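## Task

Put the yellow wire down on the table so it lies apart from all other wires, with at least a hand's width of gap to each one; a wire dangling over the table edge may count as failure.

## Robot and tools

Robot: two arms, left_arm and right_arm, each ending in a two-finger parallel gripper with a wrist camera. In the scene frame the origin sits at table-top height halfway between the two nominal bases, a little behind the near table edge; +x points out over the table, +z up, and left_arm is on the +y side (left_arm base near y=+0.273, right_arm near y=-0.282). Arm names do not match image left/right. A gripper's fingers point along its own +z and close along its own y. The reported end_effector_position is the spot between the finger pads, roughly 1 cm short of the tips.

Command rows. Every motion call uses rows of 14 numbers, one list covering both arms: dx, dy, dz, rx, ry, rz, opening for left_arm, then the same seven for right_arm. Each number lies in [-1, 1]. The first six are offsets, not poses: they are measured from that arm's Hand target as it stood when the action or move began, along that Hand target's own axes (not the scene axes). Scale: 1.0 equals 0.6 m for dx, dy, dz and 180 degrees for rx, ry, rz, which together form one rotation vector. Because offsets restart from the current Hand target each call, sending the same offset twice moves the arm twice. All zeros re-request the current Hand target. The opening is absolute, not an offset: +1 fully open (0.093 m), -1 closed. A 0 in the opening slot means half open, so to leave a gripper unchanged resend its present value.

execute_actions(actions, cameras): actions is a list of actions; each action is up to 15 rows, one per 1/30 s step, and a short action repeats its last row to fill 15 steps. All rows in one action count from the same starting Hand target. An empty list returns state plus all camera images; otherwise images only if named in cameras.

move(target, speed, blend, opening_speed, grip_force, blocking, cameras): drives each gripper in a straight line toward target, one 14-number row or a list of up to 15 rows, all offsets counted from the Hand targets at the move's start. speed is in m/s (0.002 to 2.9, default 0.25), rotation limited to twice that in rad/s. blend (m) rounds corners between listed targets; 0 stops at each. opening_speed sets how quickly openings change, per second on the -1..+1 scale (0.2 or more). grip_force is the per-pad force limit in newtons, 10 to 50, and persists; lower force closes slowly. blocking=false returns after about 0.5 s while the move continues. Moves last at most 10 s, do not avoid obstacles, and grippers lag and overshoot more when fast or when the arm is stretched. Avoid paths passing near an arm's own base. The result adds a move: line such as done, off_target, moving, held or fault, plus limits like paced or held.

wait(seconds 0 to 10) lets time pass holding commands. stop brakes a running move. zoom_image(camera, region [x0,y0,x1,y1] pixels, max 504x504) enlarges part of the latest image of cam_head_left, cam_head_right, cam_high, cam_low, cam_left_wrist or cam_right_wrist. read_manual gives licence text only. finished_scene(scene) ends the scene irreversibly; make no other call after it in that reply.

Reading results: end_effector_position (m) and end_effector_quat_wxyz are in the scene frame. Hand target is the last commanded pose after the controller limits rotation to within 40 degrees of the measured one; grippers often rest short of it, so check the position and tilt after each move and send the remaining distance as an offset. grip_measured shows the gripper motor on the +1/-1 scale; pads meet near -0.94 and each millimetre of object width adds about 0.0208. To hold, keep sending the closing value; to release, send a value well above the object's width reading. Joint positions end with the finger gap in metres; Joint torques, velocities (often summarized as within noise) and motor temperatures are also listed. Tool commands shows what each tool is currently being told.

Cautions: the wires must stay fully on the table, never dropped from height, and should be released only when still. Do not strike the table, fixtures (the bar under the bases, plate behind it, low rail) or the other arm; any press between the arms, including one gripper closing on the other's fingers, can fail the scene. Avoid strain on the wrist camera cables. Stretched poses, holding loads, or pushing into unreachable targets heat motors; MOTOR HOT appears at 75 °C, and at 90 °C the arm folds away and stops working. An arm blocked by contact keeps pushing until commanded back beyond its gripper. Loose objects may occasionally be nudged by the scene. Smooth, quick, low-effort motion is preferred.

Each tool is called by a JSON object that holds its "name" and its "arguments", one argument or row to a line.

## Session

{"name": "execute_actions", "arguments": {
  "actions": [],
  "cameras": ["all"]
}}

{"name": "zoom_image", "arguments": {
  "camera": "cam_high",
  "region": [240, 60, 440, 240]
}}

Scene clock: 0.00 s.
left_arm: end_effector_position=(+0.3007, +0.0631, +0.2472) grip_measured=-0.925 end_effector_quat_wxyz=(+0.486, +0.477, +0.609, -0.405) | right_arm: end_effector_position=(+0.3636, -0.3083, +0.3975) grip_measured=+1.000 end_effector_quat_wxyz=(+0.716, +0.025, +0.697, -0.010)
Joint positions: left_arm=[-0.12 1.28 0.895 -0.044 1.171 0.388 0.001] | right_arm=[0 1.047 1.047 0 0 0 0.093]
Joint velocities: within noise
Joint torques (N m): no reading
Motor temperatures (°C): left_arm=[23 40 30 30 22 21 22] | right_arm=[25 29 27 31 22 21 23]
Heat: left arm: 40 °C; right arm: 31 °C.
Hand target: left_arm +0.3004, +0.0636, +0.2498; +0.488, +0.478, +0.609, -0.404 | right_arm +0.3628, -0.3077, +0.4031; +0.720, +0.024, +0.693, -0.009
Tool commands: left_gripper/opening=-0.931052 right_gripper/opening=+1.0
camera_calibration:
cam_left_wrist: T_world_to_cam=[[-0.98148, -0.172578, 0.083154, 0.280613], [-0.158337, 0.486487, -0.859221, 0.278307], [0.107829, -0.856474, -0.504802, 0.231872], [0, 0, 0, 1]] pos_world=[0.294479, 0.111628, 0.332843]
cam_right_wrist: T_world_to_cam=[[-0.0627444, -0.997214, -0.0403288, -0.270211], [-0.450591, 0.0643604, -0.890408, 0.571574], [0.890523, -0.0376963, -0.453374, -0.0679799], [0, 0, 0, 1]] pos_world=[0.301129, -0.308807, 0.467216]

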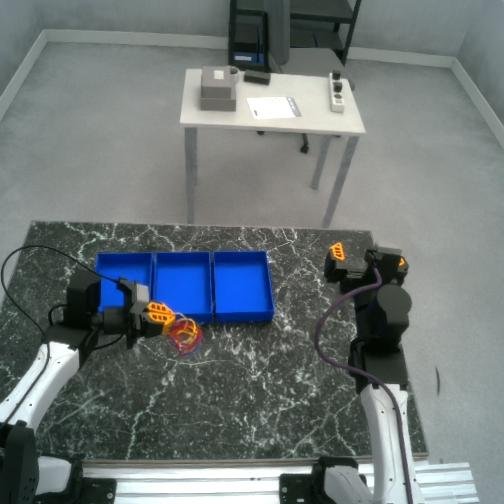

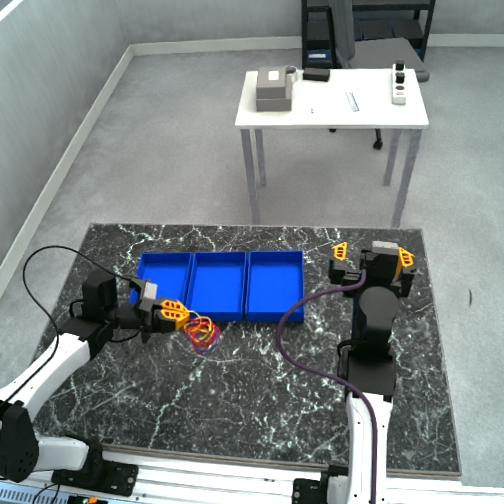

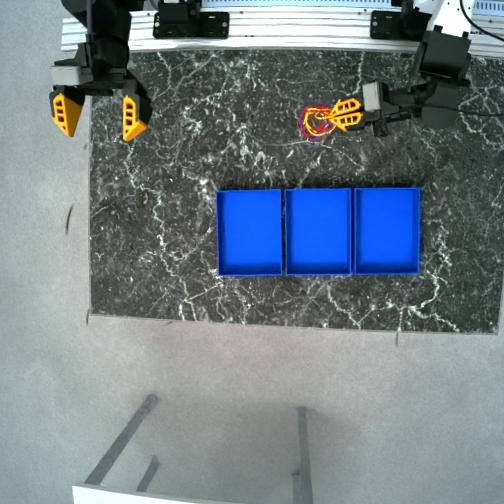

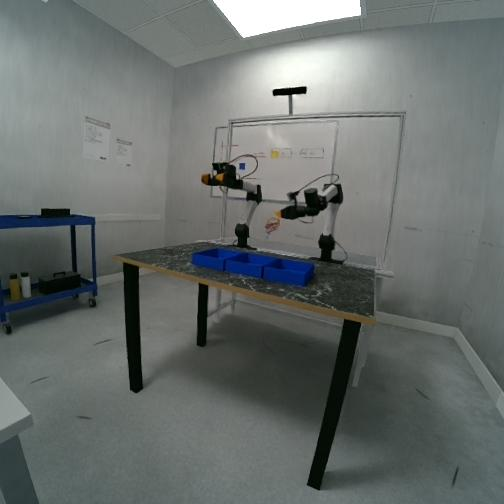

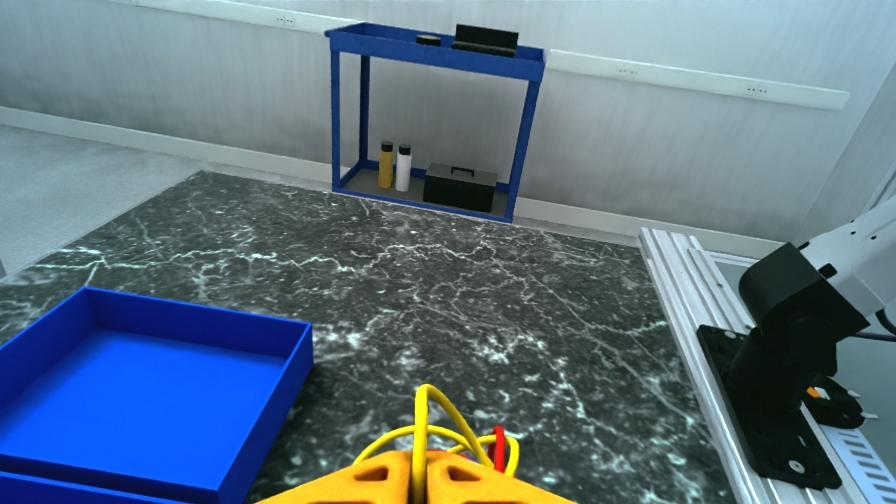

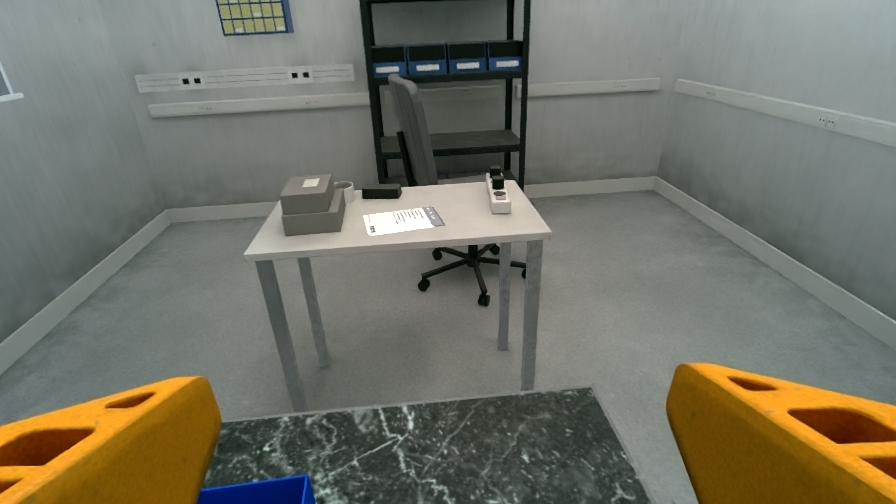

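Scaled by 2.520.

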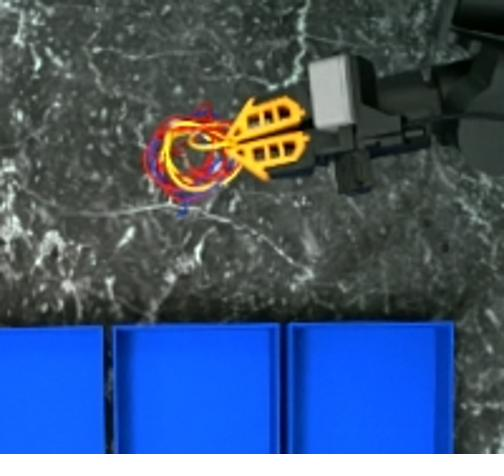

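{"name": "move", "arguments": {
  "target": [0.098, 0.0026, 0.0199, 0, 0, 0, -0.931052, 0.4298, 0.3463, -0.2112, -0.3857, 0.1261, -0.077, 1.0],
  "speed": 0.25,
  "cameras": ["cam_left_wrist", "cam_right_wrist", "cam_high"]
}}

{"name": "zoom_image", "arguments": {
  "camera": "cam_right_wrist",
  "region": [250, 0, 650, 400]
}}

Scene clock: 50.07 s.
left_arm: end_effector_position=(+0.3007, +0.0644, +0.1983) grip_measured=-0.925 end_effector_quat_wxyz=(+0.495, +0.482, +0.602, -0.401) | right_arm: end_effector_position=(+0.2563, -0.0925, +0.1456) grip_measured=+1.000 end_effector_quat_wxyz=(+0.455, -0.455, +0.702, +0.306)
Joint positions: left_arm=[-0.12 1.338 0.723 0.212 1.171 0.388 0.001] | right_arm=[0.3 1.158 0.556 -0.059 -0.805 -0.476 0.093]
Joint torques (N m): left_arm=[-0.12 -3.48 5.48 2.04 0.22 -0.01] | right_arm=[0.36 -2.95 8.55 1.95 -0.38 -0.13]
Motor temperatures (°C): left_arm=[23 42 36 34 22 21 22] | right_arm=[25 29 32 39 22 21 23]
Heat: left arm: 42 °C; right arm: 39 °C.
Hand target: left_arm +0.3006, +0.0634, +0.1899; +0.488, +0.478, +0.609, -0.404 | right_arm +0.2558, -0.0892, +0.1450; +0.458, -0.464, +0.693, +0.307
Off the commanded pose: left_arm 0.009 m, 1 deg | right_arm 0.003 m, 2 deg.
move: done
camera_calibration:
cam_left_wrist: T_world_to_cam=[[-0.983374, -0.171627, 0.0593278, 0.290142], [-0.136518, 0.483281, -0.864755, 0.230271], [0.119743, -0.858477, -0.498677, 0.203637], [0, 0, 0, 1]] pos_world=[0.29237, 0.113329, 0.283463]
cam_right_wrist: T_world_to_cam=[[0.907596, -0.41906, -0.0256665, -0.269281], [-0.344549, -0.708498, -0.615887, 0.146504], [0.239909, 0.567819, -0.787417, 0.192935], [0, 0, 0, 1]] pos_world=[0.248589, -0.1186, 0.235239]
Images, in order (width x height): cam_high 504x504, cam_left_wrist 896x504, cam_right_wrist 896x504.

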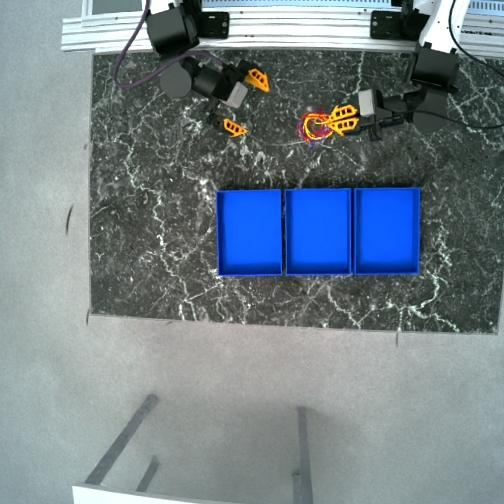

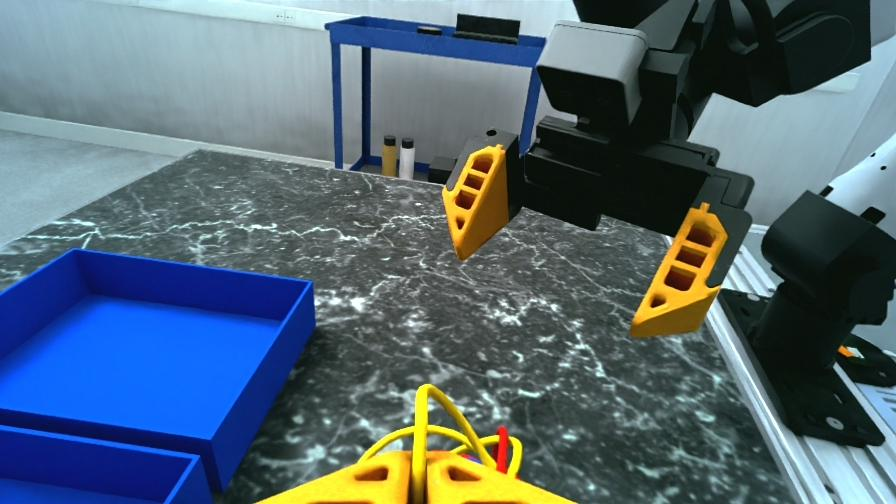

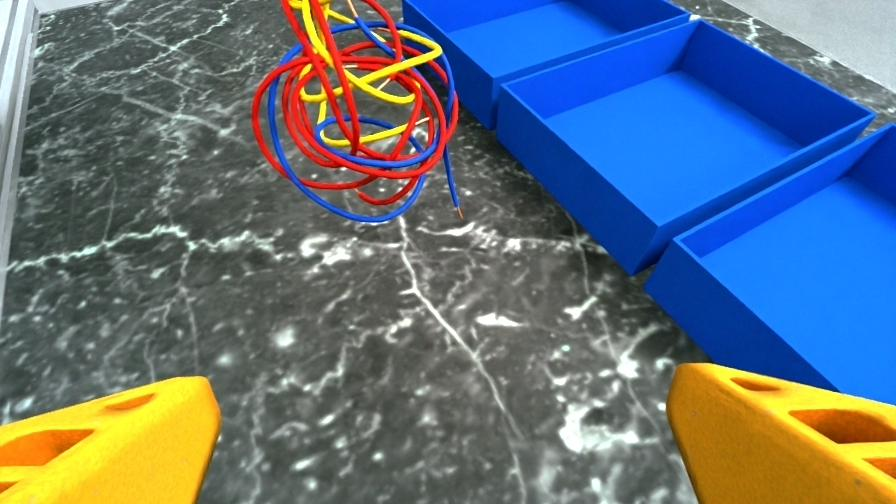

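Scaled by 1.260.

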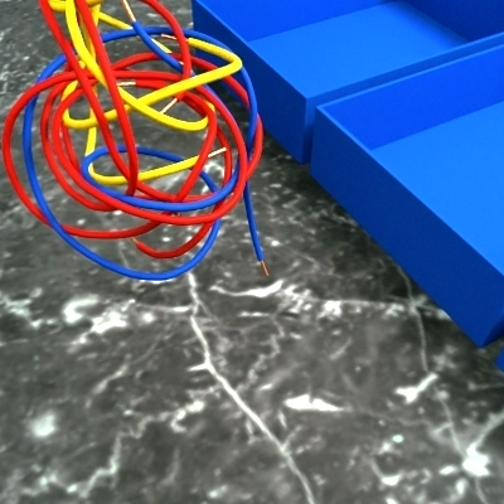

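{"name": "zoom_image", "arguments": {
  "camera": "cam_right_wrist",
  "region": [240, 0, 480, 230]
}}

{"name": "zoom_image", "arguments": {
  "camera": "cam_right_wrist",
  "region": [280, 0, 400, 110]
}}

Scaled by 2.100.

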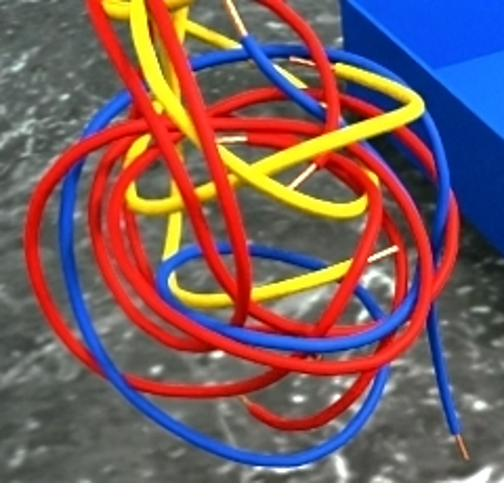

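Scaled by 4.200.

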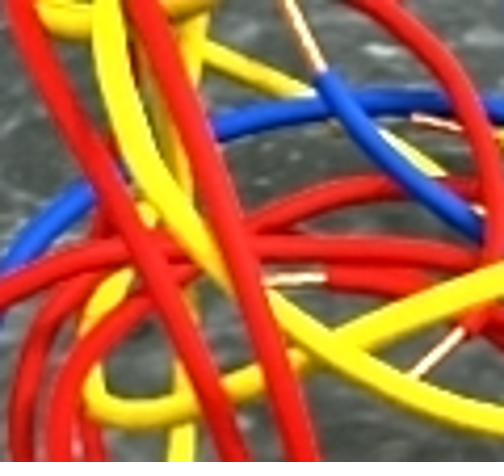

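{"name": "move", "arguments": {
  "target": [0, 0, 0, 0, 0, 0, -0.931052, -0.03, -0.04, -0.03, -0.0667, -0.1, 0, 1.0],
  "speed": 0.25,
  "cameras": ["cam_right_wrist"]
}}

{"name": "zoom_image", "arguments": {
  "camera": "cam_right_wrist",
  "region": [320, 40, 620, 340]
}}

Scene clock: 74.90 s.
left_arm: end_effector_position=(+0.3008, +0.0644, +0.1983) grip_measured=-0.925 end_effector_quat_wxyz=(+0.495, +0.482, +0.602, -0.400) | right_arm: end_effector_position=(+0.2739, -0.1065, +0.1712) grip_measured=+1.000 end_effector_quat_wxyz=(+0.508, -0.457, +0.579, +0.444)
Joint positions: left_arm=[-0.12 1.338 0.723 0.213 1.171 0.388 0.001] | right_arm=[0.106 1.414 0.542 0.425 -1.306 -0.36 0.093]
Joint torques (N m): left_arm=[-0.12 -3.48 5.46 2.03 0.22 -0.01] | right_arm=[-0.51 -4.19 7.27 1.83 -0.32 0.04]
Heat: left arm: 42 °C; right arm: 40 °C.
Hand target: left_arm +0.3006, +0.0634, +0.1899; +0.488, +0.478, +0.609, -0.404 | right_arm +0.2744, -0.1072, +0.1687; +0.510, -0.456, +0.577, +0.446
Off the commanded pose: left_arm 0.009 m, 1 deg | right_arm 0.003 m, 0 deg.
move: done
camera_calibration:
cam_right_wrist: T_world_to_cam=[[0.976782, -0.203685, -0.0664, -0.279464], [-0.167052, -0.530101, -0.831316, 0.16562], [0.134128, 0.823107, -0.55182, 0.232636], [0, 0, 0, 1]] pos_world=[0.26944, -0.160611, 0.2475]
Images, in order (width x height): cam_right_wrist 896x504.

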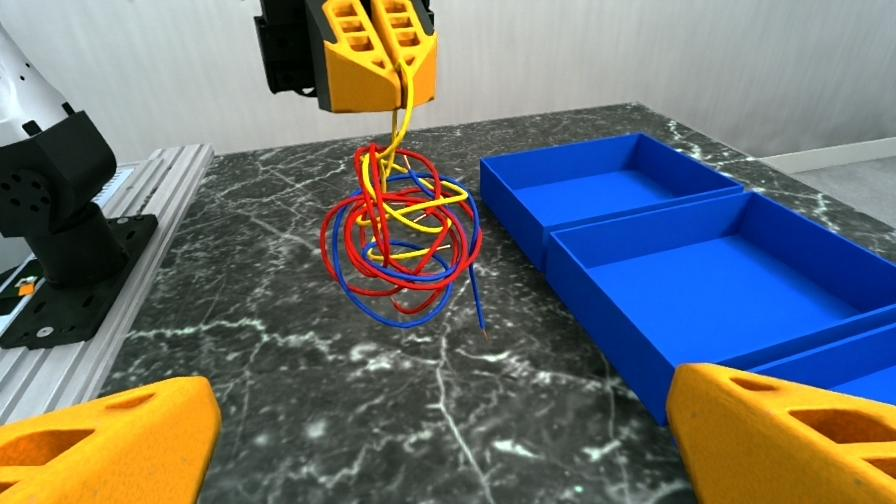

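Scaled by 1.680.

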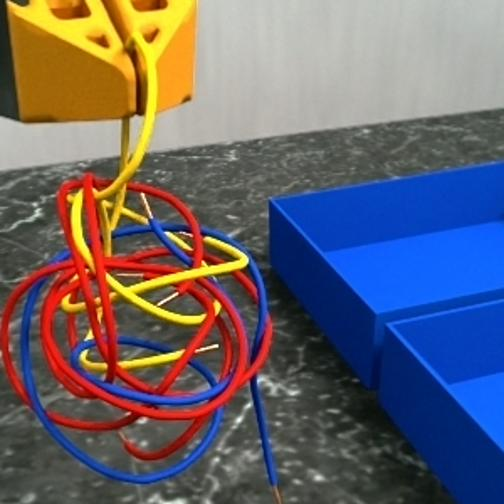

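{"name": "zoom_image", "arguments": {
  "camera": "cam_right_wrist",
  "region": [315, 130, 495, 345]
}}

{"name": "zoom_image", "arguments": {
  "camera": "cam_right_wrist",
  "region": [340, 50, 450, 190]
}}

Scaled by 2.344.

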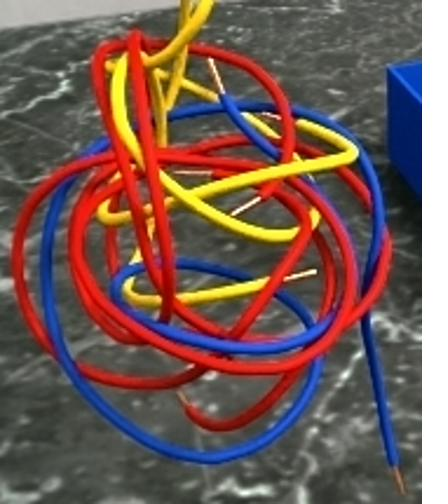

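Scaled by 3.600.

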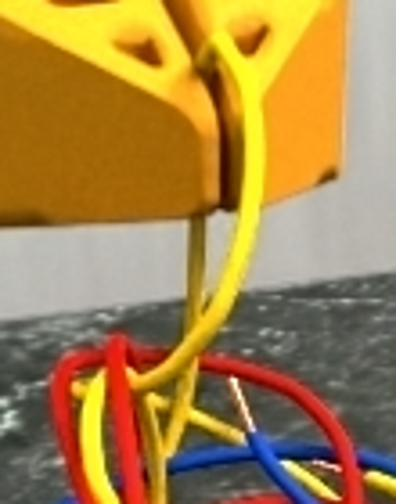

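{"name": "move", "arguments": {
  "target": [0, 0, 0, 0, 0, 0, -0.931052, 0.1325, 0.072, 0.1562, 0.0758, 0.0376, -0.0048, 1.0],
  "speed": 0.15,
  "cameras": ["cam_right_wrist"]
}}

{"name": "zoom_image", "arguments": {
  "camera": "cam_right_wrist",
  "region": [250, 0, 650, 400]
}}

Scene clock: 172.37 s.
left_arm: end_effector_position=(+0.3008, +0.0644, +0.1984) grip_measured=-0.925 end_effector_quat_wxyz=(+0.495, +0.482, +0.602, -0.400) | right_arm: end_effector_position=(+0.2443, -0.0136, +0.0858) grip_measured=+1.000 end_effector_quat_wxyz=(+0.527, -0.425, +0.651, +0.345)
Joint positions: left_arm=[-0.12 1.338 0.723 0.213 1.171 0.388 0.001] | right_arm=[0.631 1.646 0.274 1.089 -0.56 -0.135 0.093]
Joint torques (N m): left_arm=[-0.13 -3.47 5.46 2.03 0.23 0] | right_arm=[0.46 -4.53 5.38 2.35 0.05 0.07]
Heat: left arm: 41 °C; right arm: 39 °C.
Hand target: left_arm +0.3006, +0.0634, +0.1900; +0.488, +0.478, +0.608, -0.404 | right_arm +0.2440, -0.0129, +0.0842; +0.529, -0.422, +0.651, +0.343
Off the commanded pose: left_arm 0.009 m, 1 deg | right_arm 0.002 m, 1 deg.
move: done
camera_calibration:
cam_right_wrist: T_world_to_cam=[[0.908001, -0.418677, -0.0156147, -0.227852], [-0.282545, -0.584397, -0.760689, 0.160328], [0.309358, 0.695118, -0.648929, 0.0767775], [0, 0, 0, 1]] pos_world=[0.228438, -0.0550708, 0.168225]
Images, in order (width x height): cam_right_wrist 896x504.

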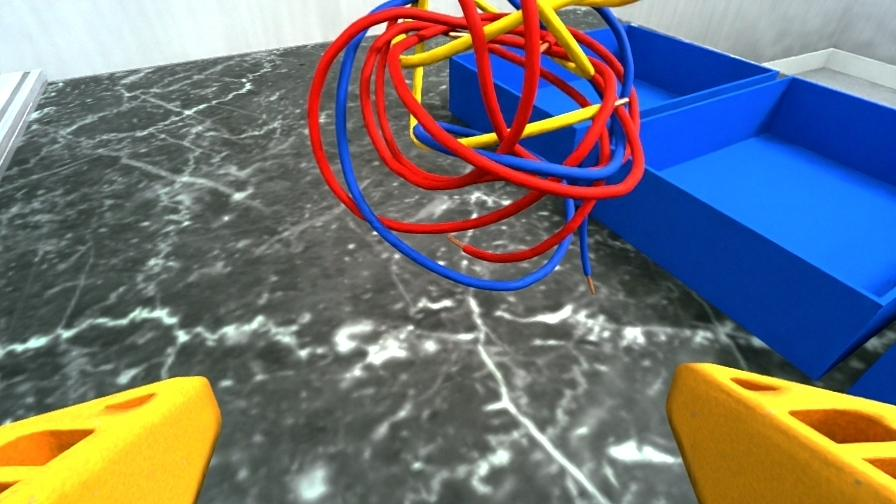

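Scaled by 1.260.

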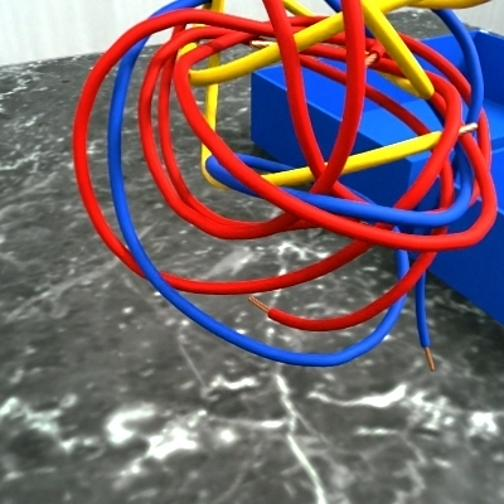

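{"name": "move", "arguments": {
  "target": [0, 0, 0, 0, 0, 0, -0.931052, -0.0363, -0.0148, 0.0657, 0, 0, 0, 1.0],
  "speed": 0.1,
  "cameras": ["cam_right_wrist"]
}}

Scene clock: 249.00 s.
left_arm: end_effector_position=(+0.3008, +0.0644, +0.1984) grip_measured=-0.925 end_effector_quat_wxyz=(+0.495, +0.482, +0.602, -0.400) | right_arm: end_effector_position=(+0.2650, +0.0186, +0.0982) grip_measured=+1.000 end_effector_quat_wxyz=(+0.531, -0.425, +0.647, +0.345)
Joint positions: left_arm=[-0.12 1.338 0.723 0.213 1.171 0.388 0.001] | right_arm=[0.692 1.708 0.42 1.026 -0.503 -0.117 0.093]
Joint torques (N m): left_arm=[-0.1 -3.48 5.48 2.02 0.22 0] | right_arm=[0.36 -5.49 8.66 1.99 0.06 0.07]
Motor temperatures (°C): left_arm=[23 40 35 38 22 21 22] | right_arm=[25 29 28 45 22 21 23]
Heat: left arm: 40 °C; right arm: 45 °C.
Hand target: left_arm +0.3006, +0.0634, +0.1899; +0.488, +0.478, +0.608, -0.404 | right_arm +0.2697, +0.0228, +0.0974; +0.529, -0.422, +0.651, +0.343
Off the commanded pose: left_arm 0.009 m, 1 deg | right_arm 0.006 m, 1 deg.
move: done
camera_calibration:
cam_right_wrist: T_world_to_cam=[[0.908648, -0.417451, -0.00964497, -0.23379], [-0.274456, -0.57967, -0.767239, 0.192756], [0.314694, 0.699798, -0.641288, 0.0537673], [0, 0, 0, 1]] pos_world=[0.248416, -0.0234874, 0.180116]
Images, in order (width x height): cam_right_wrist 896x504.

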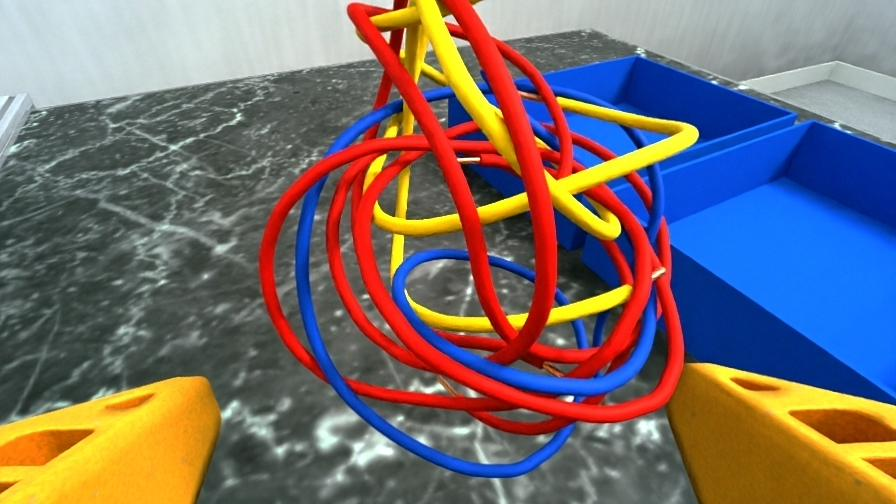

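{"name": "move", "arguments": {
  "target": [
    [0, 0, 0, 0, 0, 0, -0.931052, -0.0083, -0.01, 0.005, 0, 0, 0, 1.0],
    [0, 0, 0, 0, 0, 0, -0.931052, -0.0083, -0.01, 0.005, 0, 0, 0, -1.0]
  ],
  "speed": 0.1,
  "grip_force": [50, 40],
  "cameras": ["cam_right_wrist"]
}}

Scene clock: 278.33 s.
left_arm: end_effector_position=(+0.3009, +0.0644, +0.1987) grip_measured=-0.925 end_effector_quat_wxyz=(+0.496, +0.482, +0.601, -0.400) | right_arm: end_effector_position=(+0.2695, +0.0219, +0.1003) grip_measured=-0.977 end_effector_quat_wxyz=(+0.528, -0.425, +0.649, +0.345)
Joint positions: left_arm=[-0.12 1.338 0.723 0.215 1.171 0.388 0.001] | right_arm=[0.692 1.708 0.448 0.991 -0.503 -0.117 0]
Joint torques (N m): left_arm=[-0.1 -3.48 5.45 2 0.22 -0.01] | right_arm=[-0.66 -5.71 9.05 1.99 -0.06 0.03]
Heat: left arm: 40 °C; right arm: 43 °C.
Hand target: left_arm +0.3006, +0.0634, +0.1900; +0.488, +0.478, +0.608, -0.404 | right_arm +0.2768, +0.0239, +0.1016; +0.529, -0.422, +0.652, +0.343
Off the commanded pose: left_arm 0.009 m, 1 deg | right_arm 0.008 m, 1 deg.
grip_force (N): 50, 40
move: done
camera_calibration:
cam_right_wrist: T_world_to_cam=[[0.90839, -0.417903, -0.0136125, -0.235993], [-0.27964, -0.583001, -0.762831, 0.19865], [0.310853, 0.696754, -0.646455, 0.0530559], [0, 0, 0, 1]] pos_world=[0.253432, -0.0197761, 0.182622]
Images, in order (width x height): cam_right_wrist 896x504.

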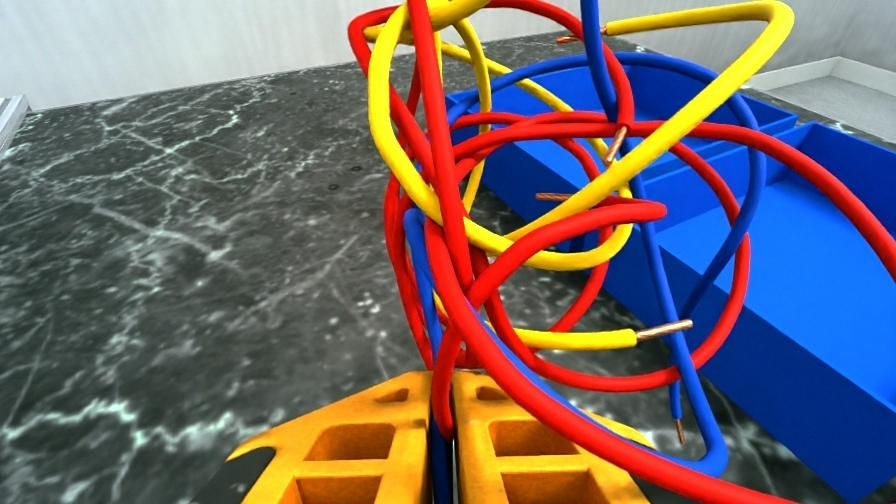

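{"name": "move", "arguments": {
  "target": [-0.0817, -0.0021, -0.0166, 0, 0, 0, -0.931052, 0, 0, 0, 0, 0, 0, -1.0],
  "speed": 0.08,
  "cameras": ["cam_right_wrist"]
}}

Scene clock: 289.97 s.
left_arm: end_effector_position=(+0.3004, +0.0638, +0.2232) grip_measured=-0.925 end_effector_quat_wxyz=(+0.474, +0.470, +0.620, -0.413) | right_arm: end_effector_position=(+0.2695, +0.0218, +0.1001) grip_measured=-0.977 end_effector_quat_wxyz=(+0.527, -0.425, +0.650, +0.345)
Joint positions: left_arm=[-0.12 1.305 0.834 0.009 1.171 0.381 0.001] | right_arm=[0.692 1.708 0.448 0.989 -0.503 -0.117 0]
Joint torques (N m): left_arm=[0.39 -6.37 9.17 1.71 0.31 0.1] | right_arm=[-0.66 -5.72 9.06 2 -0.06 0.03]
Heat: left arm: 40 °C; right arm: 44 °C.
Hand target: left_arm +0.3005, +0.0635, +0.2399; +0.488, +0.478, +0.609, -0.404 | right_arm +0.2767, +0.0239, +0.1015; +0.529, -0.422, +0.652, +0.343
Off the commanded pose: left_arm 0.017 m, 3 deg | right_arm 0.008 m, 1 deg.
grip_force (N): 50, 40
move: off_target (left_arm)
camera_calibration:
cam_right_wrist: T_world_to_cam=[[0.908363, -0.417945, -0.0140916, -0.235904], [-0.280306, -0.58352, -0.76219, 0.198541], [0.310331, 0.696295, -0.6472, 0.0531847], [0, 0, 0, 1]] pos_world=[0.253434, -0.0197744, 0.182423]
Images, in order (width x height): cam_right_wrist 896x504.

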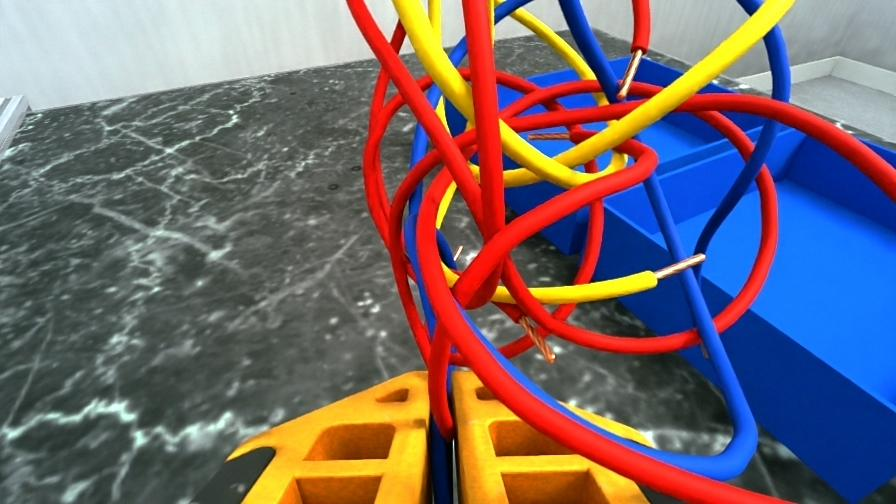

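{"name": "move", "arguments": {
  "target": [-0.0817, -0.0021, -0.0166, 0, 0, 0, -0.931052, 0, 0, 0, 0, 0, 0, -1.0],
  "speed": 0.08,
  "cameras": ["cam_right_wrist", "cam_high"]
}}

Scene clock: 297.93 s.
left_arm: end_effector_position=(+0.3024, +0.0621, +0.2711) grip_measured=-0.925 end_effector_quat_wxyz=(+0.470, +0.467, +0.623, -0.415) | right_arm: end_effector_position=(+0.2710, +0.0230, +0.1026) grip_measured=-0.977 end_effector_quat_wxyz=(+0.530, -0.425, +0.647, +0.345)
Joint positions: left_arm=[-0.12 1.285 1.018 -0.208 1.171 0.381 0.001] | right_arm=[0.692 1.708 0.455 0.989 -0.503 -0.117 0]
Joint torques (N m): left_arm=[0.9 -6.42 9.46 1.78 0.36 0.18] | right_arm=[-0.65 -5.72 8.44 2 -0.05 0.02]
Heat: left arm: 41 °C; right arm: 44 °C.
Hand target: left_arm +0.3005, +0.0636, +0.2900; +0.488, +0.478, +0.608, -0.404 | right_arm +0.2768, +0.0240, +0.1016; +0.529, -0.422, +0.652, +0.343
Off the commanded pose: left_arm 0.019 m, 3 deg | right_arm 0.006 m, 1 deg.
grip_force (N): 50, 40
move: off_target (left_arm)
camera_calibration:
cam_right_wrist: T_world_to_cam=[[0.908453, -0.41785, -0.0106775, -0.237179], [-0.275888, -0.580229, -0.766303, 0.200752], [0.314004, 0.699096, -0.642391, 0.0520128], [0, 0, 0, 1]] pos_world=[0.254519, -0.0189852, 0.184717]
Images, in order (width x height): cam_high 504x504, cam_right_wrist 896x504.

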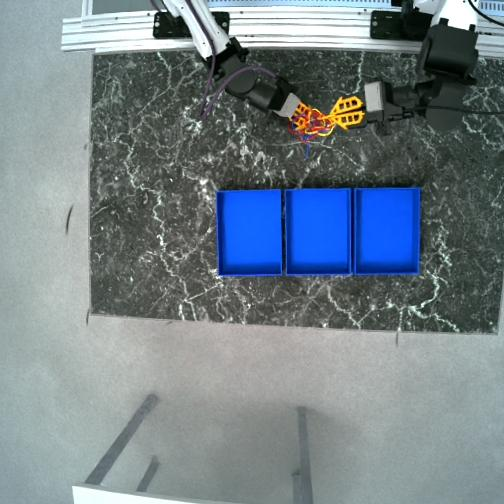

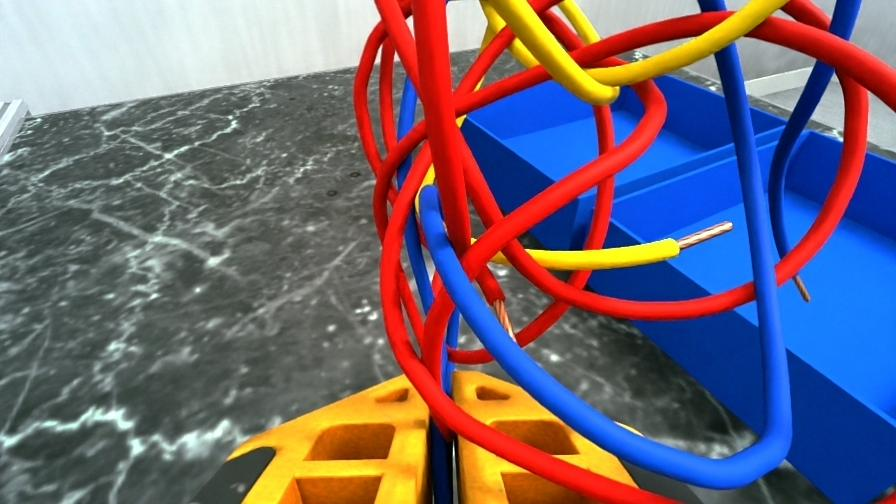

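{"name": "move", "arguments": {
  "target": [-0.098, -0.0025, -0.02, 0, 0, 0, -0.931052, 0, 0, 0, 0, 0, 0, -1.0],
  "speed": 0.08,
  "cameras": ["cam_right_wrist", "cam_head_left", "cam_left_wrist"]
}}

{"name": "zoom_image", "arguments": {
  "camera": "cam_head_left",
  "region": [120, 240, 260, 380]
}}

Scene clock: 313.07 s.
left_arm: end_effector_position=(+0.2992, +0.0625, +0.3369) grip_measured=-0.925 end_effector_quat_wxyz=(+0.474, +0.468, +0.622, -0.412) | right_arm: end_effector_position=(+0.2714, +0.0233, +0.1051) grip_measured=-0.977 end_effector_quat_wxyz=(+0.535, -0.425, +0.644, +0.345)
Joint positions: left_arm=[-0.115 1.285 1.276 -0.457 1.171 0.384 0.001] | right_arm=[0.692 1.708 0.455 1.001 -0.503 -0.117 0]
Joint torques (N m): left_arm=[1.17 -4.15 9.62 1.86 0.43 0.28] | right_arm=[-0.65 -5.72 8.43 1.9 -0.05 0.03]
Heat: left arm: 41 °C; right arm: 45 °C.
Hand target: left_arm +0.3005, +0.0639, +0.3500; +0.488, +0.478, +0.608, -0.404 | right_arm +0.2768, +0.0240, +0.1016; +0.529, -0.422, +0.652, +0.343
Off the commanded pose: left_arm 0.013 m, 3 deg | right_arm 0.006 m, 1 deg.
grip_force (N): 50, 40
move: off_target (left_arm)
camera_calibration:
cam_left_wrist: T_world_to_cam=[[-0.975923, -0.18023, 0.122844, 0.257038], [-0.197306, 0.489418, -0.849435, 0.36358], [0.0929718, -0.853222, -0.513195, 0.283804], [0, 0, 0, 1]] pos_world=[0.296201, 0.110531, 0.422909]
cam_right_wrist: T_world_to_cam=[[0.90852, -0.417808, -0.00523799, -0.237987], [-0.268853, -0.574931, -0.77277, 0.201583], [0.319858, 0.703485, -0.634665, 0.0506983], [0, 0, 0, 1]] pos_world=[0.254196, -0.0192025, 0.186707]
Images, in order (width x height): cam_head_left 504x504, cam_left_wrist 896x504, cam_right_wrist 896x504.

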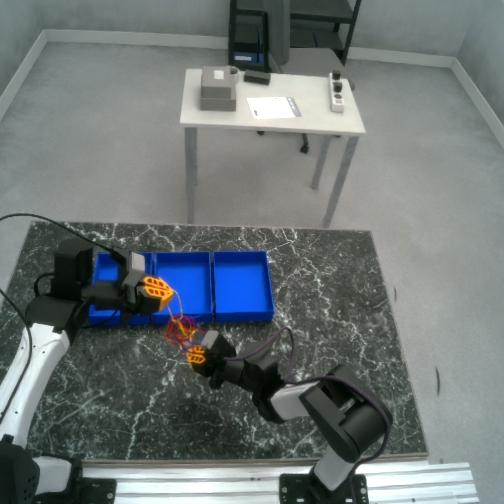

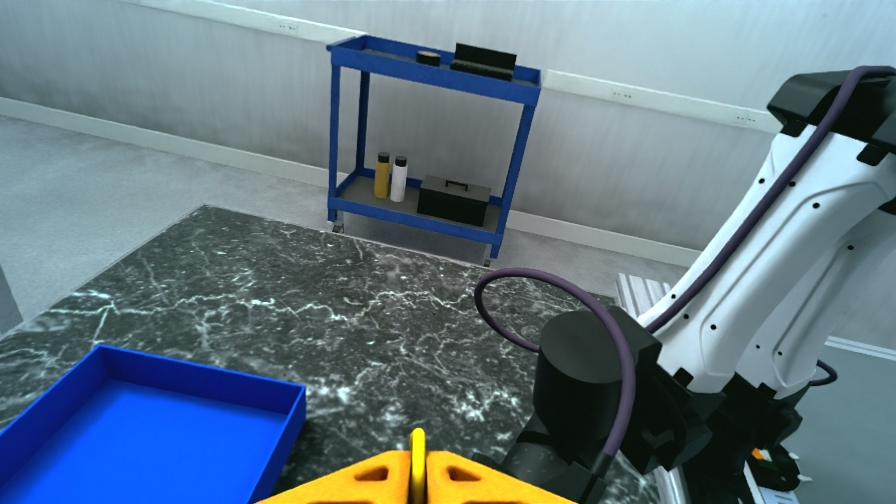

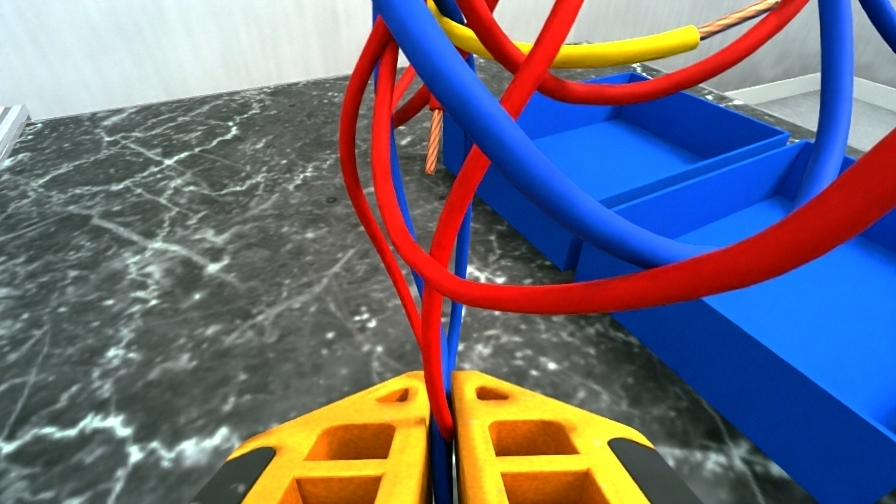

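Scaled by 3.600.

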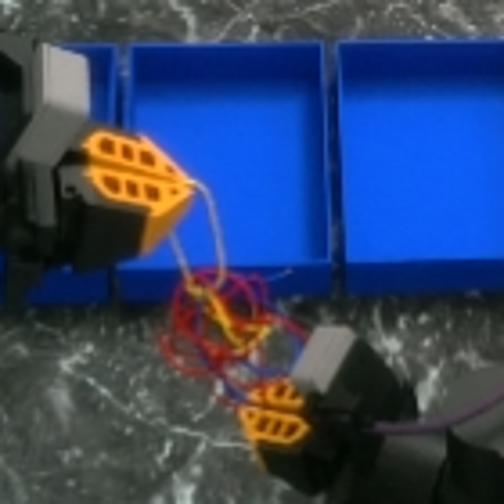

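{"name": "move", "arguments": {
  "target": [-0.0817, -0.0021, -0.0166, 0, 0, 0, -0.931052, 0.065, 0, 0.014, 0, 0, 0, -1.0],
  "speed": 0.08,
  "cameras": ["cam_right_wrist", "cam_head_left", "cam_low"]
}}

{"name": "zoom_image", "arguments": {
  "camera": "cam_head_left",
  "region": [130, 250, 250, 370]
}}

{"name": "zoom_image", "arguments": {
  "camera": "cam_low",
  "region": [220, 170, 330, 270]
}}

Scene clock: 343.53 s.
left_arm: end_effector_position=(+0.2990, +0.0626, +0.3841) grip_measured=-0.925 end_effector_quat_wxyz=(+0.468, +0.464, +0.628, -0.413) | right_arm: end_effector_position=(+0.2793, +0.0292, +0.0872) grip_measured=-0.977 end_effector_quat_wxyz=(+0.561, -0.423, +0.622, +0.347)
Joint positions: left_arm=[-0.11 1.344 1.529 -0.677 1.171 0.391 0.001] | right_arm=[0.692 1.899 0.455 1.26 -0.503 -0.117 0]
Joint torques (N m): left_arm=[1.28 -4 9.62 2.04 0.5 0.25] | right_arm=[-0.58 -5.33 4.08 1.69 -0.02 0.03]
Motor temperatures (°C): left_arm=[23 40 40 40 22 21 22] | right_arm=[25 29 32 43 22 21 23]
Heat: left arm: 40 °C; right arm: 43 °C.
Hand target: left_arm +0.3004, +0.0639, +0.4000; +0.488, +0.478, +0.609, -0.404 | right_arm +0.2769, +0.0242, +0.0618; +0.529, -0.421, +0.651, +0.343
Off the commanded pose: left_arm 0.016 m, 4 deg | right_arm 0.026 m, 5 deg.
grip_force (N): 50, 40
move: off_target (left_arm, right_arm)
camera_calibration:
cam_right_wrist: T_world_to_cam=[[0.907914, -0.418271, 0.0272408, -0.245396], [-0.225631, -0.542464, -0.809211, 0.183329], [0.353247, 0.728548, -0.586886, 0.0184083], [0, 0, 0, 1]] pos_world=[0.257661, -0.016604, 0.165841]
Images, in order (width x height): cam_head_left 504x504, cam_low 504x504, cam_right_wrist 896x504.

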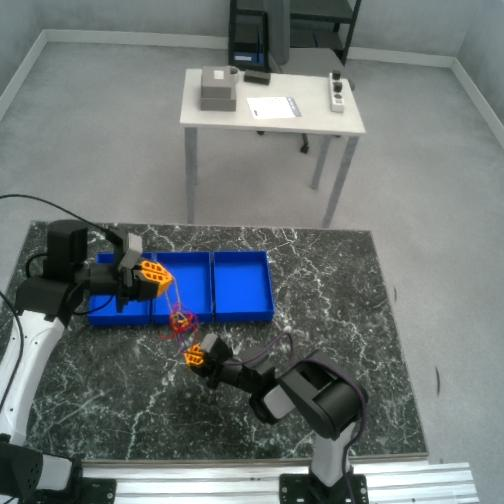

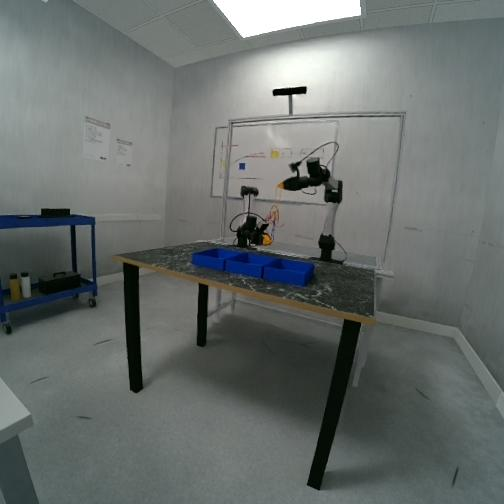

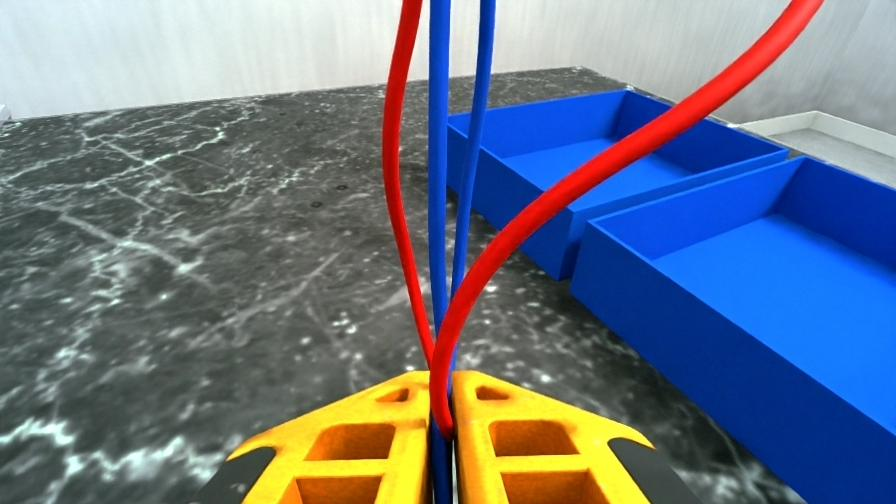

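Scaled by 4.200.

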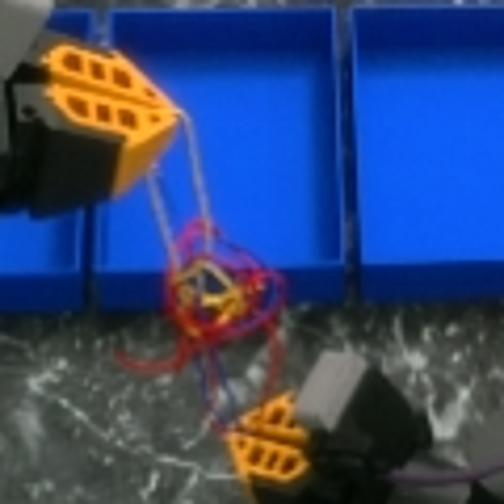

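Scaled by 4.582.

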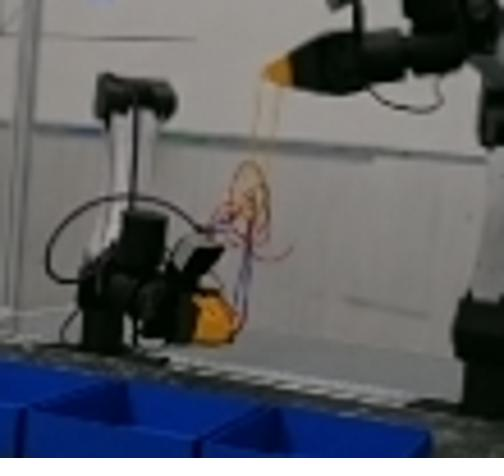

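{"name": "move", "arguments": {
  "target": [
    [0.2817, 0.0485, -0.1357, -0.0485, -0.005, -0.005, -0.931052, 0.014, 0, 0.003, 0, 0, 0, -1.0],
    [0.6147, 0.0863, -0.2043, -0.097, -0.01, -0.01, -0.931052, 0.0277, 0, 0.0058, 0, 0, 0, -1.0]
  ],
  "speed": 0.15,
  "blend": [0.03, 0],
  "cameras": ["cam_right_wrist", "cam_left_wrist", "cam_high"]
}}

{"name": "zoom_image", "arguments": {
  "camera": "cam_right_wrist",
  "region": [250, 50, 650, 400]
}}

{"name": "zoom_image", "arguments": {
  "camera": "cam_high",
  "region": [280, 80, 430, 200]
}}

Scene clock: 395.53 s.
left_arm: end_effector_position=(+0.2980, +0.2575, +0.0624) grip_measured=-0.925 end_effector_quat_wxyz=(+0.554, +0.381, +0.667, -0.322) | right_arm: end_effector_position=(+0.2741, +0.0253, +0.0437) grip_measured=-0.977 end_effector_quat_wxyz=(+0.521, -0.425, +0.655, +0.344)
Joint positions: left_arm=[0.584 1.863 0.775 -0.67 1.43 1.758 0.001] | right_arm=[0.692 2.013 0.443 1.283 -0.503 -0.117 0]
Joint torques (N m): left_arm=[1.18 -4.57 5.12 -0.07 0.78 0.3] | right_arm=[-0.58 -6.68 4.72 2.43 -0.06 0.02]
Heat: left arm: 43 °C; right arm: 43 °C.
Hand target: left_arm +0.3008, +0.2617, +0.0614; +0.558, +0.382, +0.663, -0.322 | right_arm +0.2768, +0.0242, +0.0448; +0.529, -0.421, +0.652, +0.343
Off the commanded pose: left_arm 0.005 m, 1 deg | right_arm 0.003 m, 1 deg.
grip_force (N): 50, 40
move: done
camera_calibration:
cam_left_wrist: T_world_to_cam=[[-0.884391, -0.462694, 0.0613805, 0.374018], [-0.274536, 0.409319, -0.870108, 0.0796172], [0.377469, -0.786367, -0.489024, 0.206037], [0, 0, 0, 1]] pos_world=[0.274863, 0.302488, 0.147075]
cam_right_wrist: T_world_to_cam=[[0.908114, -0.418139, -0.0221149, -0.239013], [-0.290523, -0.591165, -0.75241, 0.161444], [0.301538, 0.689699, -0.658324, 0.015874], [0, 0, 0, 1]] pos_world=[0.259168, -0.0154488, 0.126637]
Images, in order (width x height): cam_high 504x504, cam_left_wrist 896x504, cam_right_wrist 896x504.

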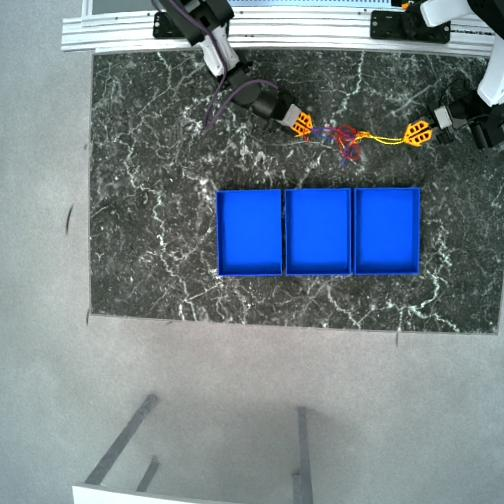

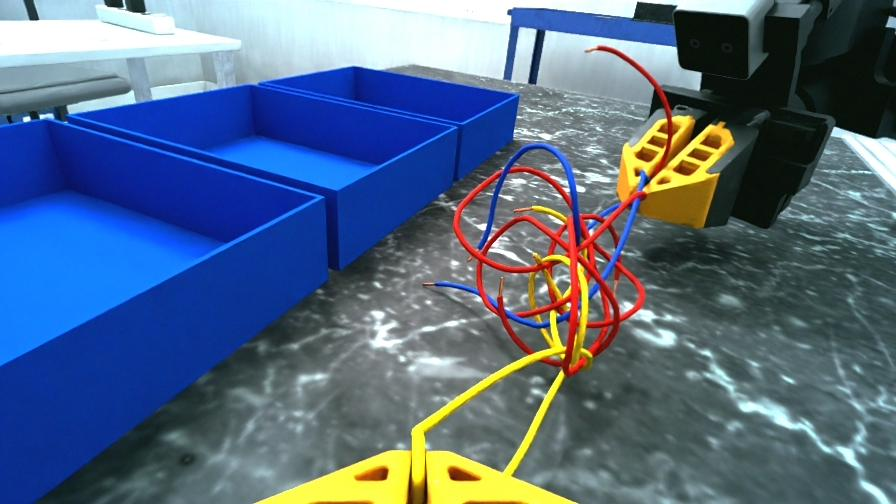

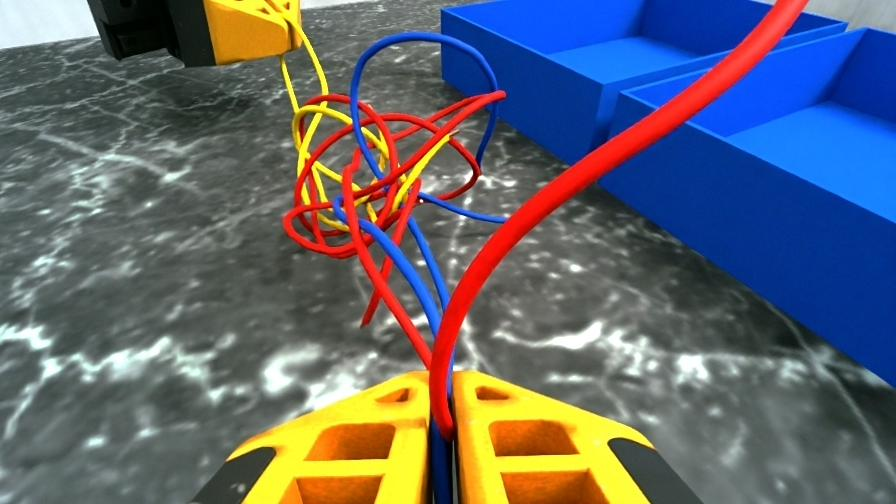

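Scaled by 1.260.

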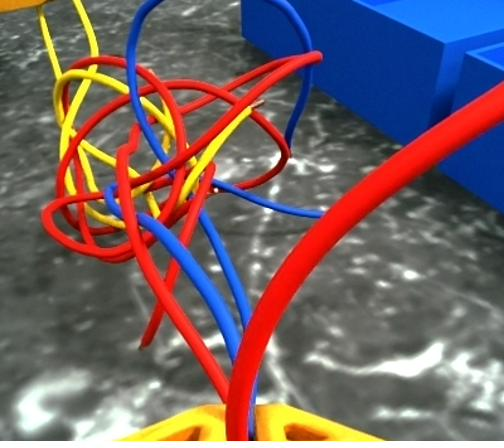

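Scaled by 3.360.

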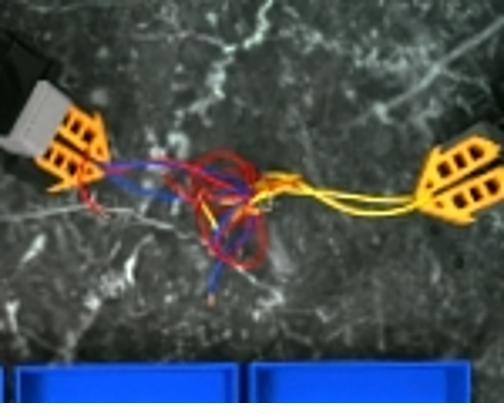

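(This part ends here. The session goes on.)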